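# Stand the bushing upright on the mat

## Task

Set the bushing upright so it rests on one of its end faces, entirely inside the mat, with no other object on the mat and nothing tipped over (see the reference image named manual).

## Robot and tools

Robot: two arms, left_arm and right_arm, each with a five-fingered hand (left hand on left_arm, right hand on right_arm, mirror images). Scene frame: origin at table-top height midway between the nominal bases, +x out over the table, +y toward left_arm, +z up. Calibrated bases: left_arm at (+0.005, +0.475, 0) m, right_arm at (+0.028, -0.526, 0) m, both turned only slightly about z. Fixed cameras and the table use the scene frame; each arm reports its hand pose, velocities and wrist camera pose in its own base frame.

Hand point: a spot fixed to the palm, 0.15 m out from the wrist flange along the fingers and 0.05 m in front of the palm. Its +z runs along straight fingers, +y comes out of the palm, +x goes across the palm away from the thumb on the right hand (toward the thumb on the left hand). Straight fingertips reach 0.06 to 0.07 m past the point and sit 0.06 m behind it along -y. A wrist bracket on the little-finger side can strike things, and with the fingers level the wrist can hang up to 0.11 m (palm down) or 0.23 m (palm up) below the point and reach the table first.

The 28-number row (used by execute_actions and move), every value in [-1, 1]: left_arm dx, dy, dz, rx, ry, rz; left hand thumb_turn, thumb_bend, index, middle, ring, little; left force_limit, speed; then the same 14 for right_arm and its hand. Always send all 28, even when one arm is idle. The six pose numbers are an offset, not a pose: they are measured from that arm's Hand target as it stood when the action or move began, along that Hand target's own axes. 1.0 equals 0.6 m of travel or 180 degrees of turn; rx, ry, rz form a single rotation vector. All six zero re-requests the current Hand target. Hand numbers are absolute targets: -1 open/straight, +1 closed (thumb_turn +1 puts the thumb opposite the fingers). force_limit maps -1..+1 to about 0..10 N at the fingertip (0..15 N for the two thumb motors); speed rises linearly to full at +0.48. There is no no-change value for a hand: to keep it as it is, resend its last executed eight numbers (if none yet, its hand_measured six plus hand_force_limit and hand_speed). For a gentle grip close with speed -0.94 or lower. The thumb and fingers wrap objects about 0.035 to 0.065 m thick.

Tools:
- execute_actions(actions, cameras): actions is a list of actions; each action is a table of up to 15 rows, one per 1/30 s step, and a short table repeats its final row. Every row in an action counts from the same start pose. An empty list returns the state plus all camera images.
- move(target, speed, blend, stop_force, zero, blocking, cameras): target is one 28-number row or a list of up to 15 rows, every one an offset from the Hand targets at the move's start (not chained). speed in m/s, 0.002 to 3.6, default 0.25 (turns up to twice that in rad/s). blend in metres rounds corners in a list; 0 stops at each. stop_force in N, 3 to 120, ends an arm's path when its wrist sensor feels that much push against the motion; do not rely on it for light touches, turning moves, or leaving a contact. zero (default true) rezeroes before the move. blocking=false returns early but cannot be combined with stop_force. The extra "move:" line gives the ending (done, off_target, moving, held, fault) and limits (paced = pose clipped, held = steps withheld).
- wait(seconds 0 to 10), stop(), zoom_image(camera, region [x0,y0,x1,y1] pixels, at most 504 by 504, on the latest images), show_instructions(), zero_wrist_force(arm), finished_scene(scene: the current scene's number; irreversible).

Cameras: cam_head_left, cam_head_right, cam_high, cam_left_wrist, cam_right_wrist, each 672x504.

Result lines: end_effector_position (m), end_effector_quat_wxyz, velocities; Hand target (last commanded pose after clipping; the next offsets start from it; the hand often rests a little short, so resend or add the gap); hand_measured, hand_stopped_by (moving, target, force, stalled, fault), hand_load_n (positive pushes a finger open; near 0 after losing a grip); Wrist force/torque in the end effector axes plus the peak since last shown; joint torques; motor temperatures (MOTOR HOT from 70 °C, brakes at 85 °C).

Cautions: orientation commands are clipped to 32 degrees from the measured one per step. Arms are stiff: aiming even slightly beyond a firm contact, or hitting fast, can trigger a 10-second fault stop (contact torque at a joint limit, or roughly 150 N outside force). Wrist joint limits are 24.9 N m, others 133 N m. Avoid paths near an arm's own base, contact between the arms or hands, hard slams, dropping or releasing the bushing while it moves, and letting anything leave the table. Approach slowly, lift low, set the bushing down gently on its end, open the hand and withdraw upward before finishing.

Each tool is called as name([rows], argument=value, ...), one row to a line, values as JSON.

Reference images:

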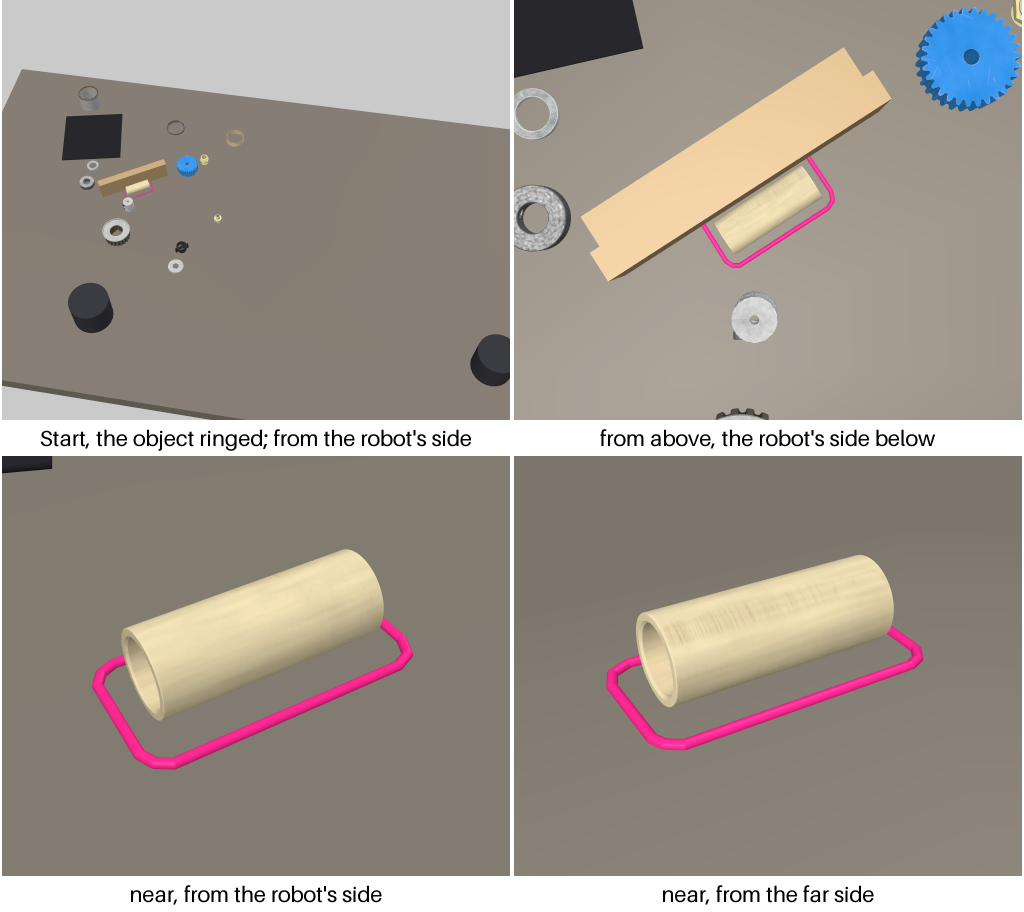

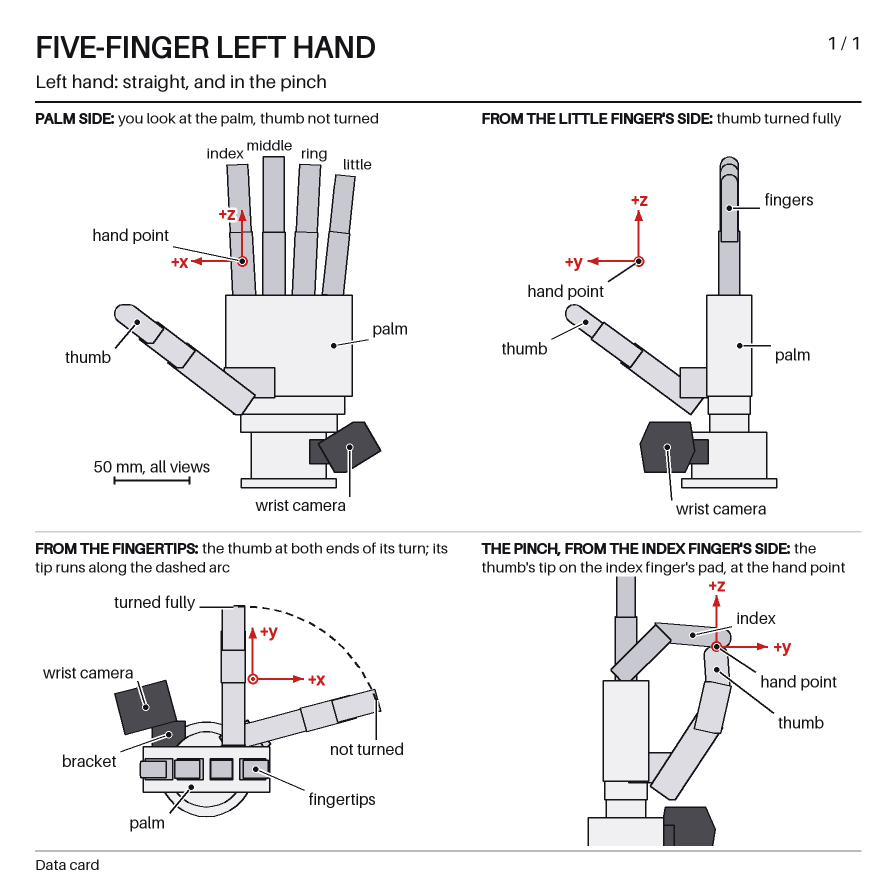

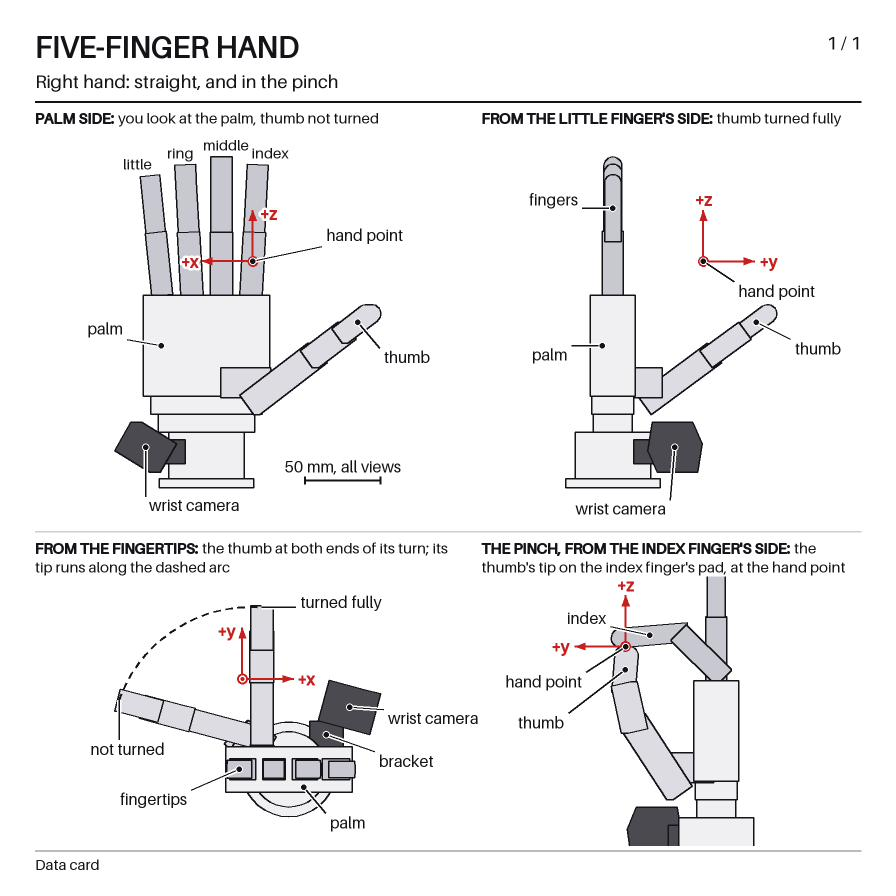

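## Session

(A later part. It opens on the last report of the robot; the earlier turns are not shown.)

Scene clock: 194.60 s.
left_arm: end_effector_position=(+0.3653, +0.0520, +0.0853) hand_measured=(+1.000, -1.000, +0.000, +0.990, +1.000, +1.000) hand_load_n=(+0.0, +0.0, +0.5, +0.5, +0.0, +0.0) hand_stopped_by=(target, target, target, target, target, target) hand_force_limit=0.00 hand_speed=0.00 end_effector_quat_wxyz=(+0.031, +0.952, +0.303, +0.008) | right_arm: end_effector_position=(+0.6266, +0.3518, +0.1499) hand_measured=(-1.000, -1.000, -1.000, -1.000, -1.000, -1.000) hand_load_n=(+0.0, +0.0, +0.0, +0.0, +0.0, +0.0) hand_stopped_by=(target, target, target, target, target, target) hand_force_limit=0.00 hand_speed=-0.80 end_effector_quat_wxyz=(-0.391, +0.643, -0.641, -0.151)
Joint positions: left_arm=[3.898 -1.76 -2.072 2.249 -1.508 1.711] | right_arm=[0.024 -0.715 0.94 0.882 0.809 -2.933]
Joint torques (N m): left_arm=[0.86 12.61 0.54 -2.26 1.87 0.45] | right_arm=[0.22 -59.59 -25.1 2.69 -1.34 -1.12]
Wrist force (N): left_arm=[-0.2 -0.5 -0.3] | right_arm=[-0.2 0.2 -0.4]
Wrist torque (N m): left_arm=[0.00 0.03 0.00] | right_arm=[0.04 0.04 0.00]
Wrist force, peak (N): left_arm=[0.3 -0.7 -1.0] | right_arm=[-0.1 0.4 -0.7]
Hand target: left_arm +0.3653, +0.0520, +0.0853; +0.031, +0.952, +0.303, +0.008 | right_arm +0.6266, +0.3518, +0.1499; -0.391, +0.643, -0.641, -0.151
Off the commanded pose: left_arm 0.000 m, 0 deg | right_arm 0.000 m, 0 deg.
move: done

move(target=[0,-0.006,0.089,0,0,0,1,-1,0,0.99,1,1,0,0.0,0,0,0,0,0,0,-1,-1,-1,-1,-1,-1,0,-0.8], speed=0.04, stop_force=4, cameras=["cam_left_wrist","cam_head_right","cam_high"])

zoom_image(camera="cam_left_wrist", region=[0, 100, 400, 400])

zoom_image(camera="cam_head_right", region=[0, 360, 80, 420])

zoom_image(camera="cam_high", region=[410, 140, 460, 180])

Scene clock: 198.67 s.
left_arm: end_effector_position=(+0.3650, +0.0521, +0.0318) hand_measured=(+1.000, -1.000, +0.000, +0.990, +1.000, +1.000) hand_load_n=(+0.0, +0.0, +0.0, +0.5, +0.5, +0.0) hand_stopped_by=(target, target, target, target, target, target) hand_force_limit=0.00 hand_speed=0.00 end_effector_quat_wxyz=(+0.031, +0.952, +0.303, +0.008) | right_arm: end_effector_position=(+0.6266, +0.3518, +0.1499) hand_measured=(-1.000, -1.000, -1.000, -1.000, -1.000, -1.000) hand_load_n=(+0.0, +0.0, +0.0, +0.0, +0.0, +0.0) hand_stopped_by=(target, target, target, target, target, target) hand_force_limit=0.00 hand_speed=-0.80 end_effector_quat_wxyz=(-0.391, +0.643, -0.641, -0.151)
Joint positions: left_arm=[3.899 -1.861 -2.126 2.402 -1.508 1.712] | right_arm=[0.024 -0.715 0.94 0.882 0.809 -2.933]
Joint torques (N m): left_arm=[5.47 29.1 20.36 -1.75 -1.05 0.14] | right_arm=[1.35 -59.23 -24.4 2.76 -1.49 -1.19]
Wrist force (N): left_arm=[-0.2 -0.3 -0.6] | right_arm=[-0.1 0.3 -0.3]
Wrist torque (N m): left_arm=[-0.01 0.01 0.00] | right_arm=[0.05 0.01 0.00]
Wrist force, peak (N): left_arm=[0.2 -0.8 -0.9] | right_arm=[-0.1 0.6 -0.6]
Hand target: left_arm +0.3650, +0.0521, +0.0318; +0.031, +0.952, +0.303, +0.008 | right_arm +0.6266, +0.3518, +0.1499; -0.391, +0.643, -0.641, -0.151
Off the commanded pose: left_arm 0.000 m, 0 deg | right_arm 0.000 m, 0 deg.
move: done
Images, in order (width x height): cam_head_right 672x504, cam_high 672x504, cam_left_wrist 672x504.

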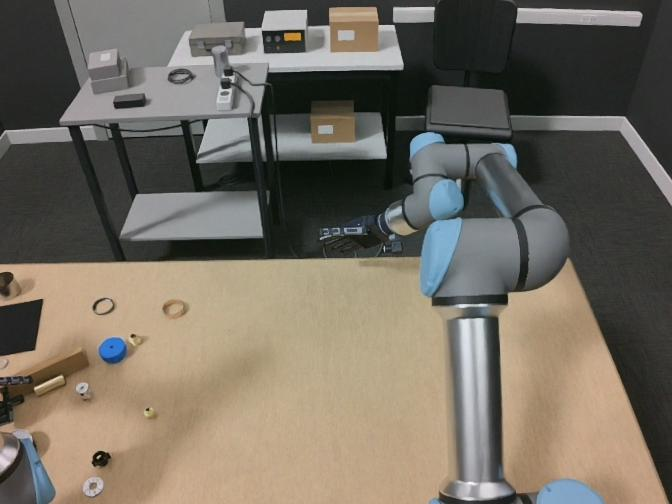

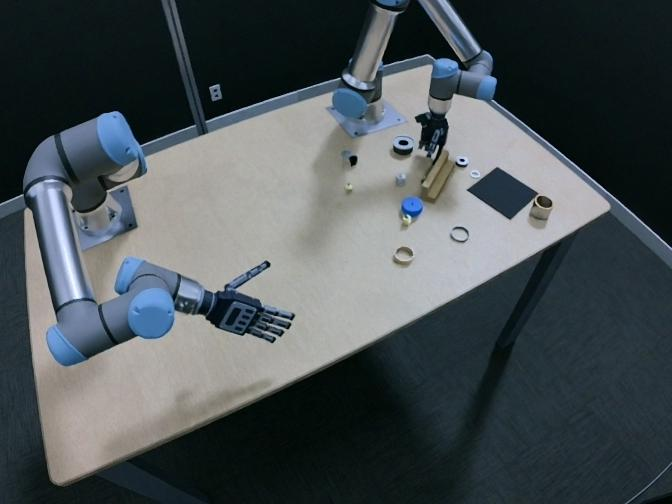

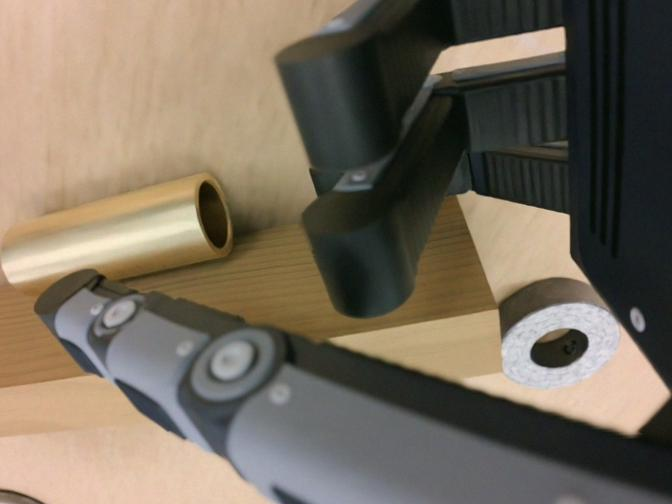

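Scaled by 1.260 from the camera's 672x504 image, which has a finer 960x720 frame.

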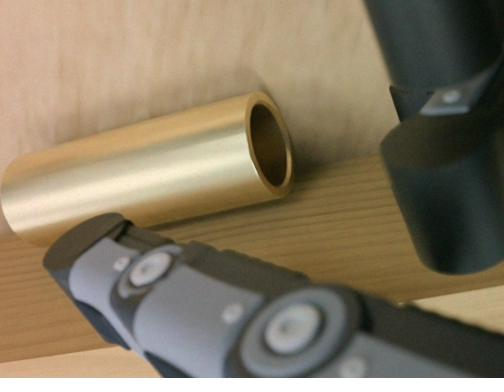

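Scaled by 6.300 from the camera's 672x504 image, which has a finer 960x720 frame.

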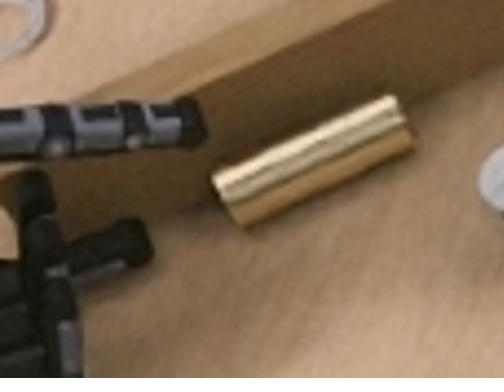

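Scaled by 10.080 from the camera's 672x504 image, which has a finer 960x720 frame.

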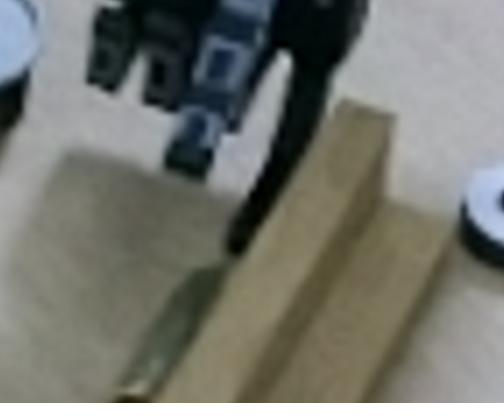

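move(target=[0,0.09,0.0062,0,0,0,1,-1,0,0.99,1,1,0,0.0,0,0,0,0,0,0,-1,-1,-1,-1,-1,-1,0,-0.8], speed=0.04, stop_force=4, cameras=["cam_left_wrist","cam_head_right","cam_high"])

zoom_image(camera="cam_left_wrist", region=[0, 100, 400, 400])

zoom_image(camera="cam_head_right", region=[0, 360, 80, 420])

zoom_image(camera="cam_high", region=[410, 140, 460, 180])

Scene clock: 202.90 s.
left_arm: end_effector_position=(+0.3963, +0.0079, +0.0315) hand_measured=(+1.000, -1.000, +0.000, +0.990, +1.000, +1.000) hand_load_n=(+0.0, +0.0, -1.5, +0.0, +0.0, +0.0) hand_stopped_by=(target, target, target, target, target, target) hand_force_limit=0.00 hand_speed=0.00 end_effector_quat_wxyz=(+0.031, +0.952, +0.303, +0.008) | right_arm: end_effector_position=(+0.6266, +0.3518, +0.1499) hand_measured=(-1.000, -1.000, -1.000, -1.000, -1.000, -1.000) hand_load_n=(+0.0, +0.0, +0.0, +0.0, +0.0, -0.5) hand_stopped_by=(target, target, target, target, target, target) hand_force_limit=0.00 hand_speed=-0.80 end_effector_quat_wxyz=(-0.391, +0.643, -0.641, -0.151)
Joint positions: left_arm=[3.714 -1.899 -2.065 2.392 -1.507 1.527] | right_arm=[0.024 -0.715 0.94 0.882 0.809 -2.933]
Joint torques (N m): left_arm=[10.74 30.2 -2.29 -1.31 -1.53 -1.02] | right_arm=[0.74 -59.82 -24.74 2.79 -1.49 -0.95]
Wrist force (N): left_arm=[-0.4 0.9 -1.4] | right_arm=[0.0 0.5 -0.5]
Wrist torque (N m): left_arm=[0.16 0.10 -0.09] | right_arm=[0.09 0.00 0.02]
Wrist force, peak (N): left_arm=[-1.0 -0.1 -2.1] | right_arm=[-0.4 0.5 -0.6]
Hand target: left_arm +0.3963, +0.0079, +0.0315; +0.031, +0.952, +0.303, +0.008 | right_arm +0.6266, +0.3518, +0.1499; -0.391, +0.643, -0.641, -0.151
Off the commanded pose: left_arm 0.000 m, 0 deg | right_arm 0.000 m, 0 deg.
move: done
Images, in order (width x height): cam_head_right 672x504, cam_high 672x504, cam_left_wrist 672x504.

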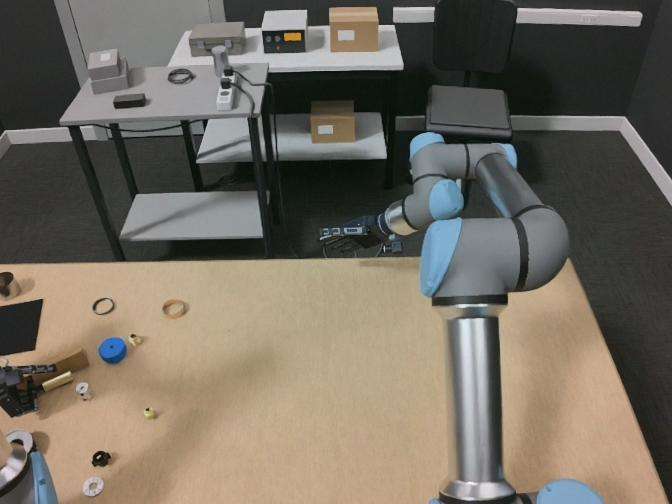

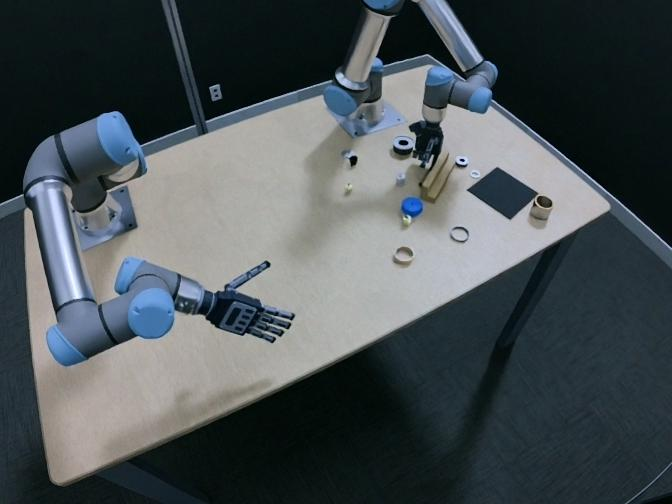

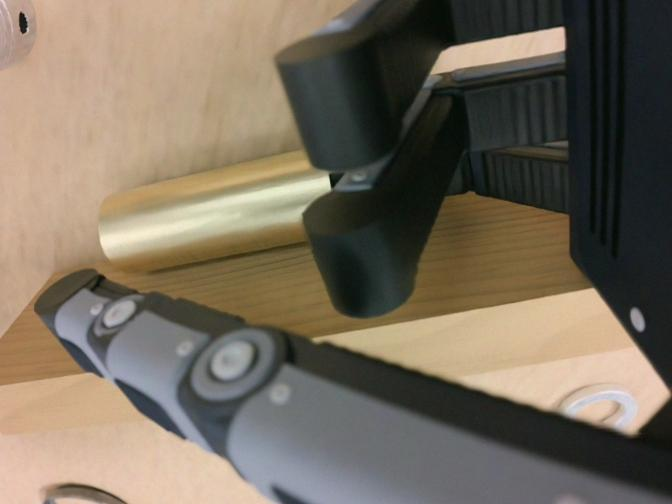

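Scaled by 1.260 from the camera's 672x504 image, which has a finer 960x720 frame.

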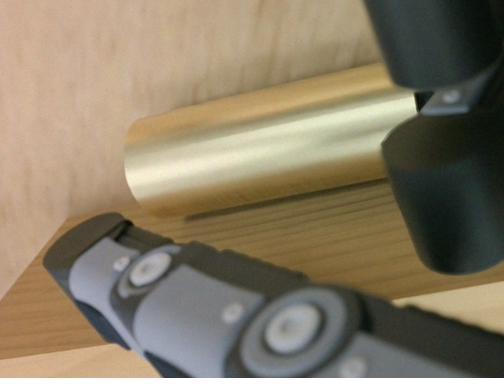

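Scaled by 6.300 from the camera's 672x504 image, which has a finer 960x720 frame.

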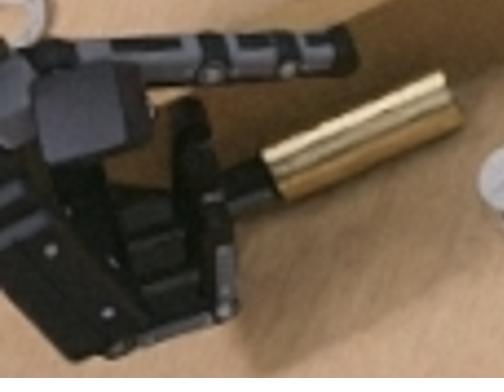

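Scaled by 10.080 from the camera's 672x504 image, which has a finer 960x720 frame.

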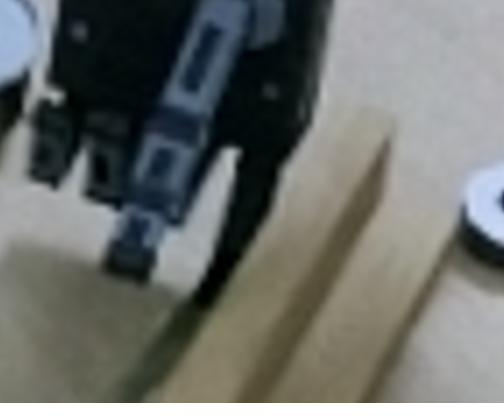

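move(target=[0,0.002,-0.035,0,0,0,1,-1,0,0.99,1,1,0,0.0,0,0,0,0,0,0,-1,-1,-1,-1,-1,-1,0,-0.8], speed=0.05, cameras=["cam_left_wrist","cam_head_right"])

zoom_image(camera="cam_left_wrist", region=[60, 60, 460, 360])

zoom_image(camera="cam_head_right", region=[0, 360, 80, 420])

Scene clock: 211.43 s.
left_arm: end_effector_position=(+0.3964, +0.0081, +0.0526) hand_measured=(+1.000, -1.000, +0.000, +0.990, +1.000, +1.000) hand_load_n=(+0.0, +0.0, +0.5, +0.0, +0.0, +0.0) hand_stopped_by=(target, target, target, target, target, target) hand_force_limit=0.00 hand_speed=0.00 end_effector_quat_wxyz=(+0.031, +0.952, +0.303, +0.008) | right_arm: end_effector_position=(+0.6266, +0.3518, +0.1499) hand_measured=(-1.000, -1.000, -1.000, -1.000, -1.000, -1.000) hand_load_n=(+0.0, +0.0, +0.0, +0.0, +0.0, +0.0) hand_stopped_by=(target, target, target, target, target, target) hand_force_limit=0.00 hand_speed=-0.80 end_effector_quat_wxyz=(-0.391, +0.643, -0.641, -0.151)
Joint positions: left_arm=[3.714 -1.859 -2.047 2.334 -1.507 1.528] | right_arm=[0.024 -0.715 0.94 0.882 0.809 -2.933]
Joint torques (N m): left_arm=[8.84 14.57 -0.35 -1.5 -0.82 1.28] | right_arm=[0.15 -58.81 -25.22 2.87 -1.63 -1.14]
Wrist force (N): left_arm=[-0.5 -0.1 0.0] | right_arm=[0.0 0.3 -0.3]
Wrist torque (N m): left_arm=[0.07 0.08 -0.09] | right_arm=[0.06 0.00 0.01]
Wrist force, peak (N): left_arm=[-0.3 0.5 -1.7] | right_arm=[-0.1 0.7 -0.4]
Hand target: left_arm +0.3962, +0.0081, +0.0526; +0.031, +0.952, +0.303, +0.008 | right_arm +0.6266, +0.3518, +0.1499; -0.391, +0.643, -0.641, -0.151
Off the commanded pose: left_arm 0.000 m, 0 deg | right_arm 0.000 m, 0 deg.
move: done
Images, in order (width x height): cam_head_right 672x504, cam_left_wrist 672x504.

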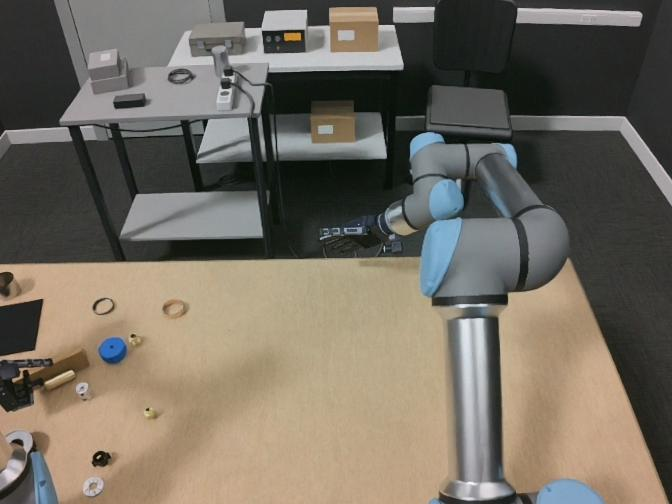

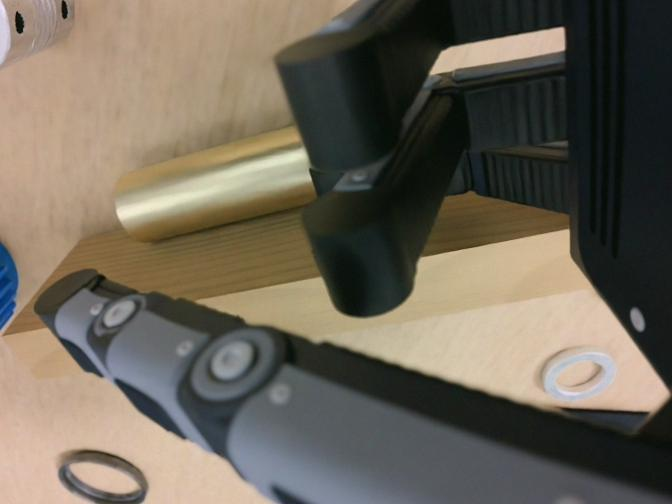

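Scaled by 1.260 from the camera's 672x504 image, which has a finer 960x720 frame.

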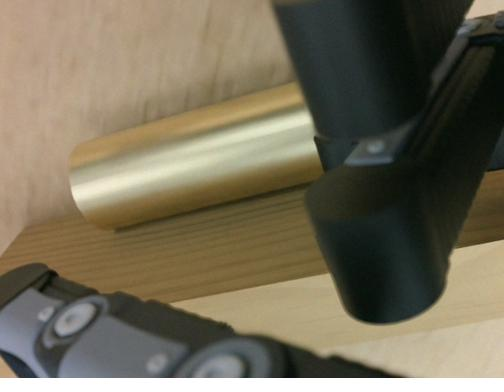

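Scaled by 6.300 from the camera's 672x504 image, which has a finer 960x720 frame.

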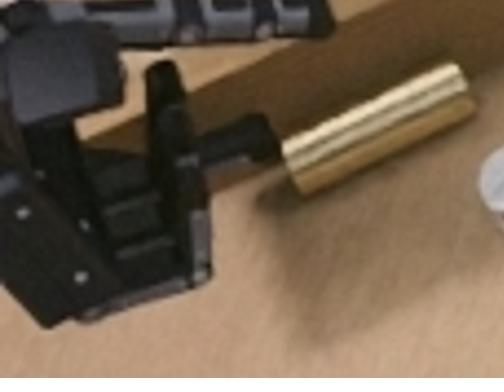

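move([
  [0,-0.042,0,0,0,0,1,-1,0,0.99,1,1,0,0.0,0,0,0,0,0,0,-1,-1,-1,-1,-1,-1,0,-0.8],
  [-0.0075,-0.042,0.0257,0,0,0,1,-1,0,0.99,1,1,0,0.0,0,0,0,0,0,0,-1,-1,-1,-1,-1,-1,0,-0.8],
], speed=0.08, cameras=["cam_left_wrist","cam_head_right","cam_high"])

zoom_image(camera="cam_left_wrist", region=[60, 60, 460, 360])

zoom_image(camera="cam_head_right", region=[0, 360, 80, 420])

zoom_image(camera="cam_high", region=[410, 150, 460, 190])

Scene clock: 218.30 s.
left_arm: end_effector_position=(+0.3785, +0.0251, +0.0356) hand_measured=(+1.000, -1.000, +0.000, +0.990, +1.000, +1.000) hand_load_n=(+0.0, +0.0, +0.5, +0.0, +0.0, +0.0) hand_stopped_by=(target, target, target, target, target, target) hand_force_limit=0.00 hand_speed=0.00 end_effector_quat_wxyz=(+0.031, +0.952, +0.303, +0.008) | right_arm: end_effector_position=(+0.6266, +0.3518, +0.1499) hand_measured=(-1.000, -1.000, -1.000, -1.000, -1.000, -1.000) hand_load_n=(+0.0, +0.0, +0.0, +0.0, +0.0, -0.5) hand_stopped_by=(target, target, target, target, target, target) hand_force_limit=0.00 hand_speed=-0.80 end_effector_quat_wxyz=(-0.391, +0.643, -0.641, -0.151)
Joint positions: left_arm=[3.796 -1.864 -2.104 2.39 -1.507 1.609] | right_arm=[0.024 -0.715 0.94 0.882 0.809 -2.933]
Joint torques (N m): left_arm=[-3.37 25.57 18.52 -2.12 2.23 0.56] | right_arm=[0.1 -59.45 -23.94 3.05 -1.59 -0.93]
Wrist force (N): left_arm=[-0.8 -0.1 -0.4] | right_arm=[0.2 0.4 -0.4]
Wrist torque (N m): left_arm=[0.08 0.11 -0.01] | right_arm=[0.08 -0.02 0.03]
Wrist force, peak (N): left_arm=[-0.2 -0.2 -1.2] | right_arm=[0.2 0.6 -0.7]
Hand target: left_arm +0.3786, +0.0251, +0.0356; +0.031, +0.952, +0.303, +0.008 | right_arm +0.6266, +0.3518, +0.1499; -0.391, +0.643, -0.641, -0.151
Off the commanded pose: left_arm 0.000 m, 0 deg | right_arm 0.000 m, 0 deg.
move: done
Images, in order (width x height): cam_head_right 672x504, cam_high 672x504, cam_left_wrist 672x504.

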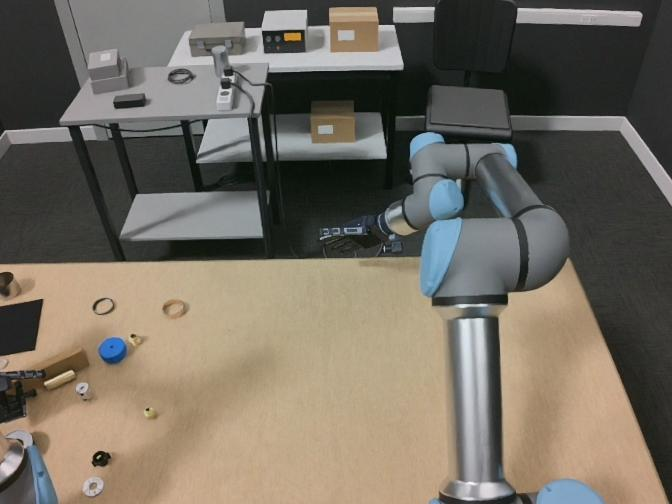

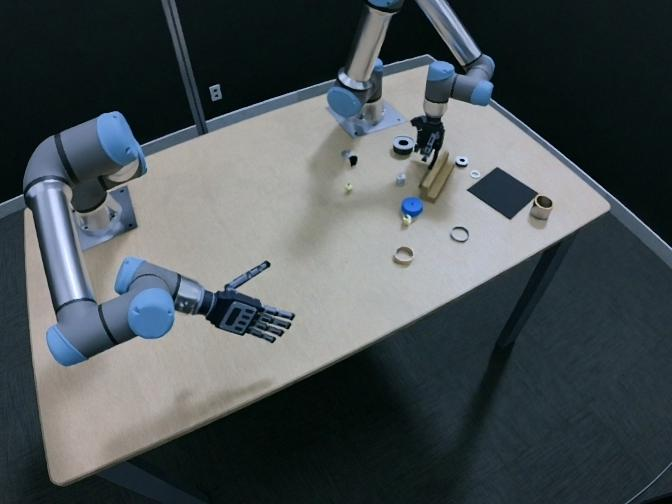

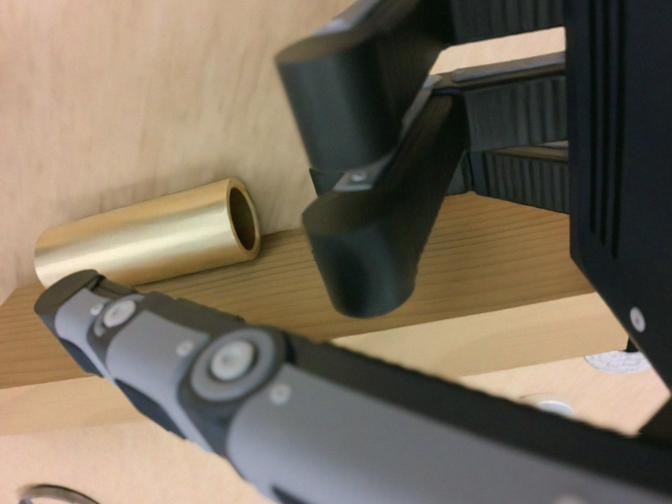

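Scaled by 1.260 from the camera's 672x504 image, which has a finer 960x720 frame.

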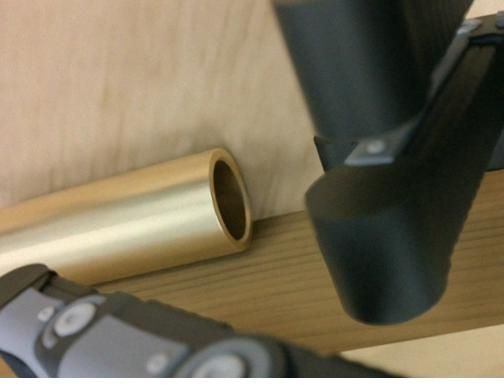

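Scaled by 6.300 from the camera's 672x504 image, which has a finer 960x720 frame.

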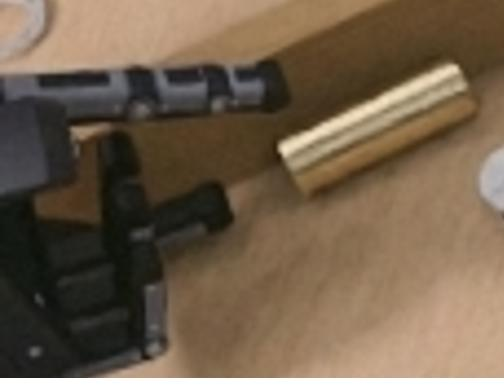

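Scaled by 10.080 from the camera's 672x504 image, which has a finer 960x720 frame.

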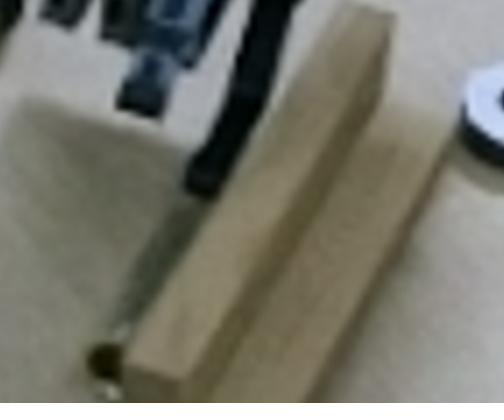

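move(target=[0.002,0.068,0.005,0,0,0,1,-1,0,0.99,1,1,0,0.0,0,0,0,0,0,0,-1,-1,-1,-1,-1,-1,0,-0.8], speed=0.04, stop_force=4, cameras=["cam_left_wrist","cam_head_right","cam_high"])

zoom_image(camera="cam_left_wrist", region=[60, 60, 460, 360])

zoom_image(camera="cam_head_right", region=[0, 360, 80, 420])

zoom_image(camera="cam_high", region=[410, 150, 460, 190])

Scene clock: 224.37 s.
left_arm: end_effector_position=(+0.4032, -0.0076, +0.0352) hand_measured=(+1.000, -1.000, +0.000, +0.990, +1.000, +1.000) hand_load_n=(+0.0, +0.0, +0.5, +0.0, +0.0, +0.0) hand_stopped_by=(target, target, target, target, target, target) hand_force_limit=0.00 hand_speed=0.00 end_effector_quat_wxyz=(+0.031, +0.952, +0.303, +0.008) | right_arm: end_effector_position=(+0.6266, +0.3518, +0.1499) hand_measured=(-1.000, -1.000, -1.000, -1.000, -1.000, -1.000) hand_load_n=(+0.0, +0.0, +0.0, +0.0, +0.0, +0.0) hand_stopped_by=(target, target, target, target, target, target) hand_force_limit=0.00 hand_speed=-0.80 end_effector_quat_wxyz=(-0.391, +0.643, -0.641, -0.151)
Joint positions: left_arm=[3.659 -1.901 -2.047 2.38 -1.507 1.472] | right_arm=[0.024 -0.715 0.94 0.882 0.809 -2.933]
Joint torques (N m): left_arm=[10.9 32.11 -1.21 -1.47 -1.09 -0.95] | right_arm=[1.34 -60.7 -24.71 2.84 -1.66 -0.94]
Wrist force (N): left_arm=[-0.5 -0.3 0.3] | right_arm=[0.0 0.3 -0.3]
Wrist torque (N m): left_arm=[0.04 0.06 -0.08] | right_arm=[0.05 0.01 0.01]
Wrist force, peak (N): left_arm=[-1.1 0.2 -0.6] | right_arm=[-0.1 0.7 -0.5]
Hand target: left_arm +0.4032, -0.0076, +0.0352; +0.031, +0.952, +0.303, +0.008 | right_arm +0.6266, +0.3518, +0.1499; -0.391, +0.643, -0.641, -0.151
Off the commanded pose: left_arm 0.000 m, 0 deg | right_arm 0.000 m, 0 deg.
move: done
Images, in order (width x height): cam_head_right 672x504, cam_high 672x504, cam_left_wrist 672x504.

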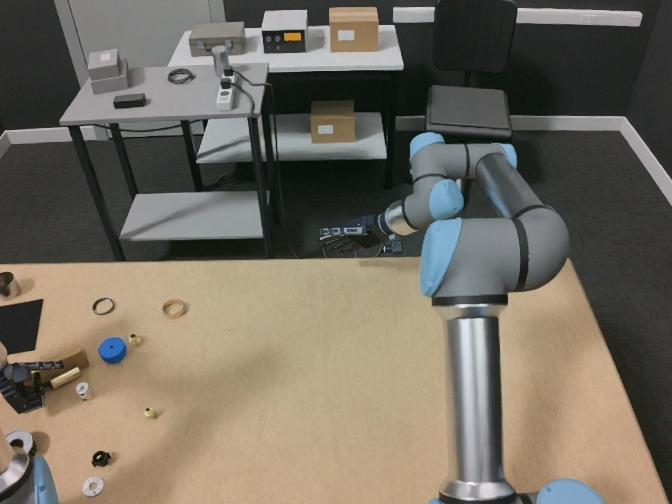

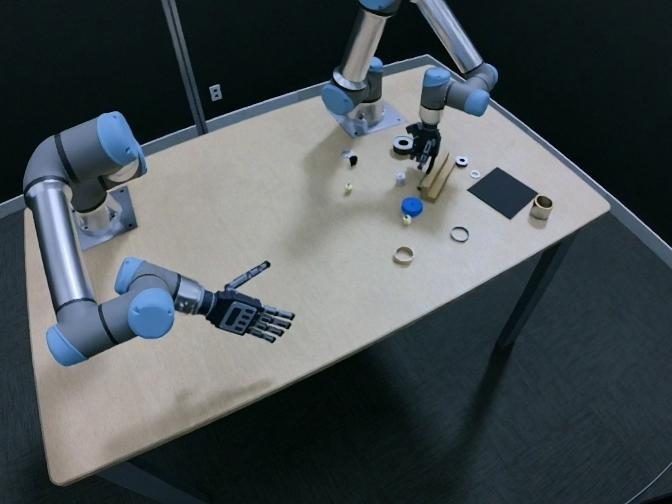

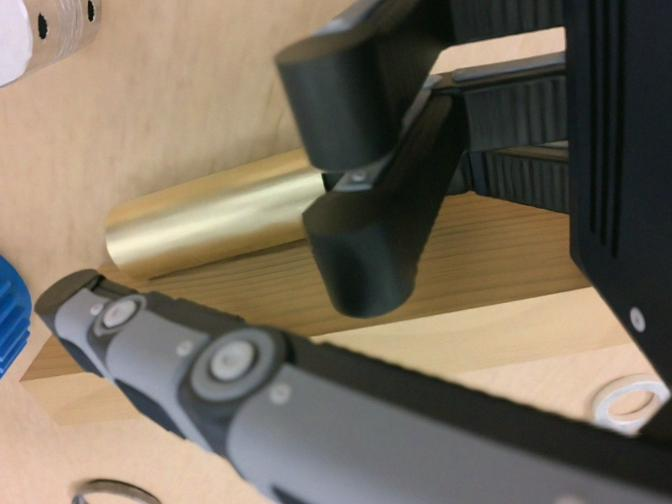

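Scaled by 1.260 from the camera's 672x504 image, which has a finer 960x720 frame.

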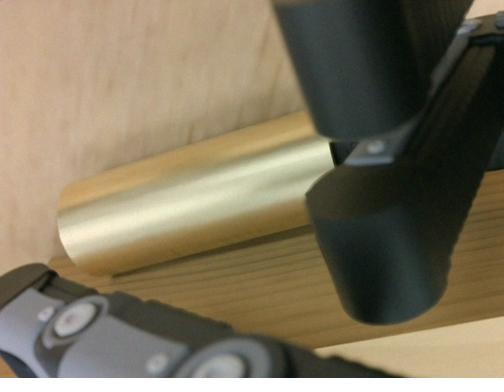

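Scaled by 6.300 from the camera's 672x504 image, which has a finer 960x720 frame.

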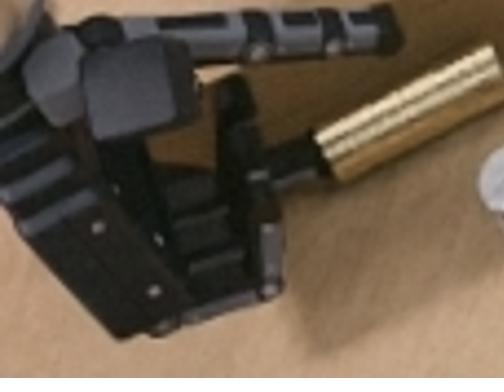

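Scaled by 10.080 from the camera's 672x504 image, which has a finer 960x720 frame.

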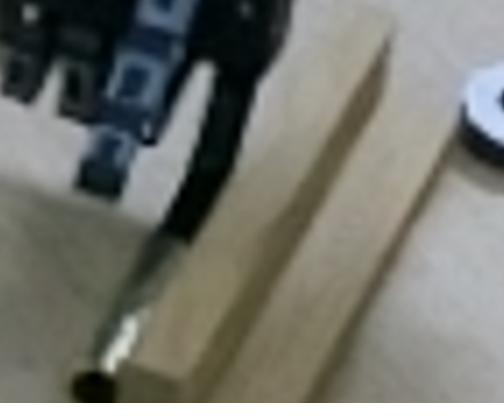

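move(target=[0,0.012,-0.03,0,0,0,1,-1,0,0.99,1,1,-1,0,0,0,0,0,0,0,-1,-1,-1,-1,-1,-1,0,-0.8], speed=0.06, cameras=["cam_head_right","cam_left_wrist","cam_high"])

zoom_image(camera="cam_head_right", region=[0, 340, 100, 420])

Scene clock: 231.23 s.
left_arm: end_effector_position=(+0.4069, -0.0125, +0.0537) hand_measured=(+1.000, -1.000, +0.000, +0.990, +1.000, +1.000) hand_load_n=(+0.0, +0.0, +0.5, +0.0, +0.5, +0.0) hand_stopped_by=(target, target, target, target, target, target) hand_force_limit=-1.00 hand_speed=0.00 end_effector_quat_wxyz=(+0.031, +0.952, +0.303, +0.008) | right_arm: end_effector_position=(+0.6266, +0.3518, +0.1499) hand_measured=(-1.000, -1.000, -1.000, -1.000, -1.000, -1.000) hand_load_n=(+0.0, +0.0, +0.0, +0.0, +0.0, +0.0) hand_stopped_by=(target, target, target, target, target, target) hand_force_limit=0.00 hand_speed=-0.80 end_effector_quat_wxyz=(-0.391, +0.643, -0.641, -0.151)
Joint positions: left_arm=[3.64 -1.873 -2.022 2.328 -1.507 1.453] | right_arm=[0.024 -0.715 0.94 0.882 0.809 -2.933]
Joint torques (N m): left_arm=[9.15 16.24 0.69 -0.99 -1.43 1.03] | right_arm=[0.65 -60.85 -24.7 3.12 -1.64 -1.01]
Wrist force (N): left_arm=[-0.2 -0.1 0.0] | right_arm=[-0.1 0.3 -0.1]
Wrist torque (N m): left_arm=[0.08 0.00 -0.03] | right_arm=[0.04 0.00 0.02]
Wrist force, peak (N): left_arm=[-0.7 -0.2 1.0] | right_arm=[-0.4 0.6 -0.5]
Hand target: left_arm +0.4067, -0.0124, +0.0536; +0.031, +0.952, +0.303, +0.008 | right_arm +0.6266, +0.3518, +0.1499; -0.391, +0.643, -0.641, -0.151
Off the commanded pose: left_arm 0.000 m, 0 deg | right_arm 0.000 m, 0 deg.
move: done
Images, in order (width x height): cam_head_right 672x504, cam_high 672x504, cam_left_wrist 672x504.

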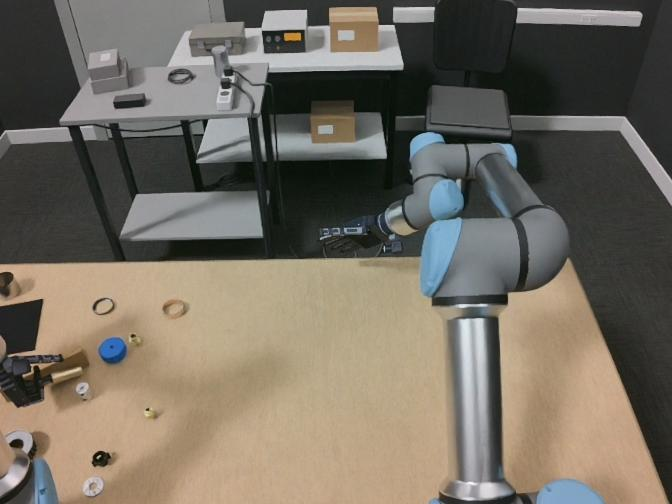

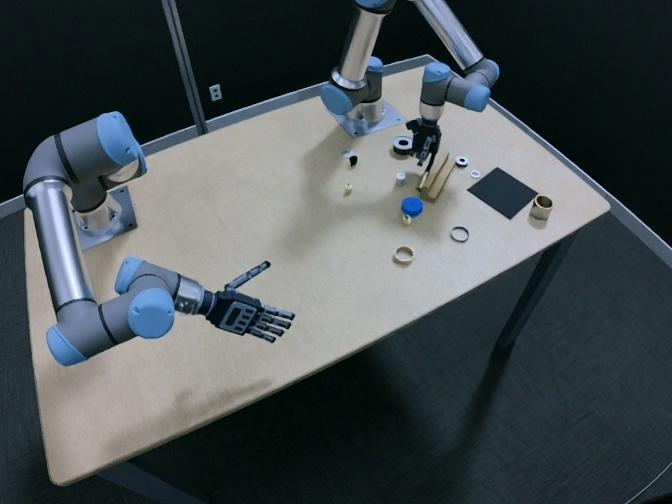

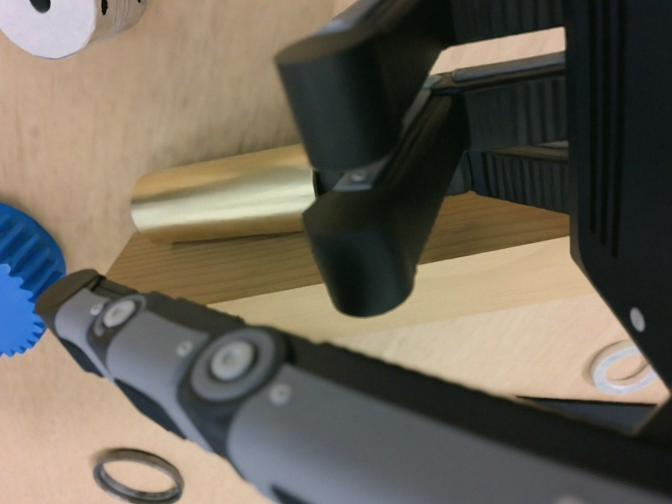

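Scaled by 5.040 from the camera's 672x504 image, which has a finer 960x720 frame.

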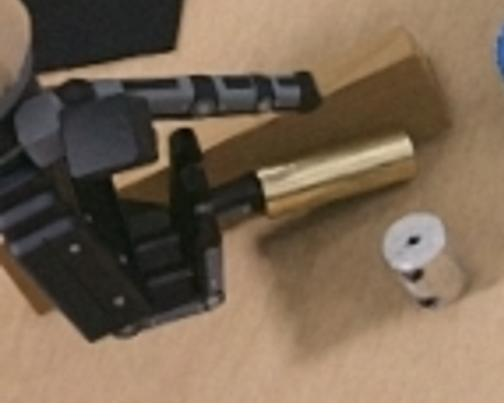

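move([
  [0,0.008,-0.12,0,0,0,1,-1,0,0.99,1,1,-1,0,0,0,0,0,0,0,-1,-1,-1,-1,-1,-1,0,-0.8],
  [0,0.008,-0.15,-0.18,0,0,1,-1,0,0.99,1,1,-1,0,0,0,0,0,0,0,-1,-1,-1,-1,-1,-1,0,-0.8],
], speed=0.12, blend=[0.02,0], cameras=["cam_head_right","cam_left_wrist","cam_high"])

zoom_image(camera="cam_head_right", region=[0, 300, 120, 420])

zoom_image(camera="cam_high", region=[380, 80, 560, 230])

Scene clock: 238.37 s.
left_arm: end_effector_position=(+0.4064, -0.0114, +0.1437) hand_measured=(+1.000, -1.000, +0.000, +0.990, +1.000, +1.000) hand_load_n=(+0.0, -0.5, +0.5, +0.0, +0.0, +0.0) hand_stopped_by=(target, target, target, target, target, target) hand_force_limit=-1.00 hand_speed=0.00 end_effector_quat_wxyz=(+0.296, +0.906, +0.289, +0.092) | right_arm: end_effector_position=(+0.6266, +0.3518, +0.1499) hand_measured=(-1.000, -1.000, -1.000, -1.000, -1.000, -1.000) hand_load_n=(+0.0, +0.0, +0.0, +0.0, +0.0, +0.0) hand_stopped_by=(target, target, target, target, target, target) hand_force_limit=0.00 hand_speed=-0.80 end_effector_quat_wxyz=(-0.391, +0.643, -0.641, -0.151)
Joint positions: left_arm=[4.058 -1.802 -2.16 2.175 -0.975 1.936] | right_arm=[0.024 -0.715 0.94 0.882 0.809 -2.933]
Joint torques (N m): left_arm=[-7.28 25.24 20.84 -1.9 0.49 -0.12] | right_arm=[0.67 -59.34 -24.7 3.21 -1.63 -0.8]
Wrist force (N): left_arm=[-0.5 -0.3 -1.0] | right_arm=[0.1 0.5 -0.3]
Wrist torque (N m): left_arm=[0.21 0.05 -0.08] | right_arm=[0.09 -0.01 0.03]
Wrist force, peak (N): left_arm=[-0.3 -0.7 1.5] | right_arm=[0.4 0.7 -0.2]
Hand target: left_arm +0.4065, -0.0114, +0.1437; +0.296, +0.906, +0.289, +0.092 | right_arm +0.6266, +0.3518, +0.1499; -0.391, +0.643, -0.641, -0.151
Off the commanded pose: left_arm 0.000 m, 0 deg | right_arm 0.000 m, 0 deg.
move: done
Images, in order (width x height): cam_head_right 672x504, cam_high 672x504, cam_left_wrist 672x504.

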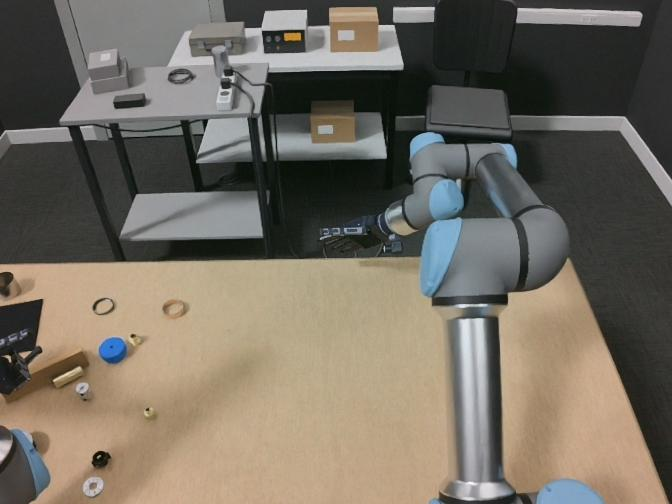

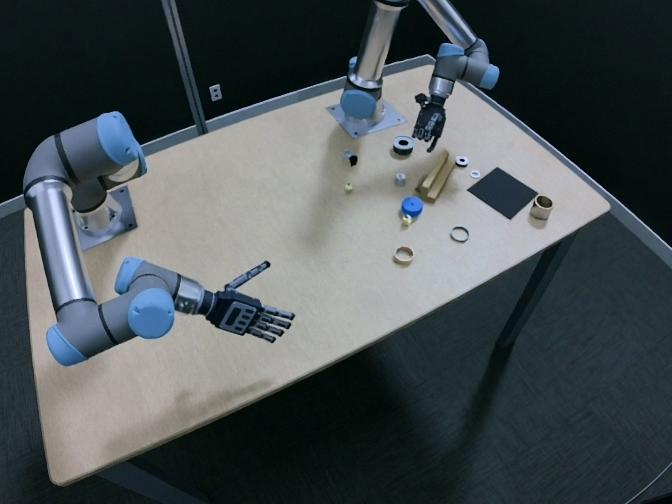

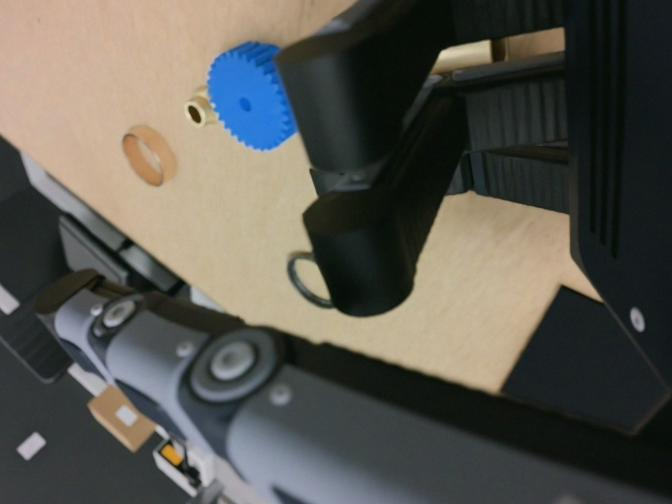

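Scaled by 4.200 from the camera's 672x504 image, which has a finer 960x720 frame.

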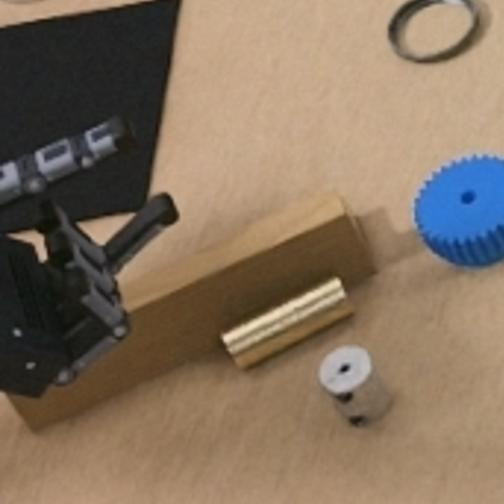

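Scaled by 2.800 from the camera's 672x504 image, which has a finer 960x720 frame.

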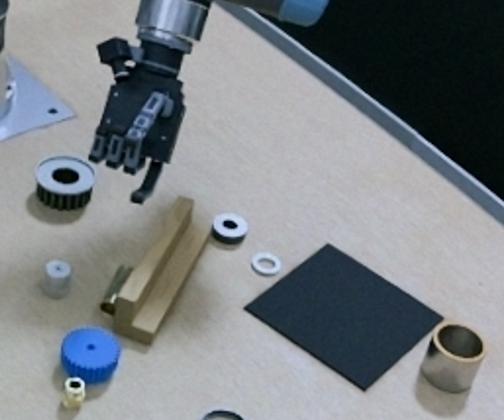

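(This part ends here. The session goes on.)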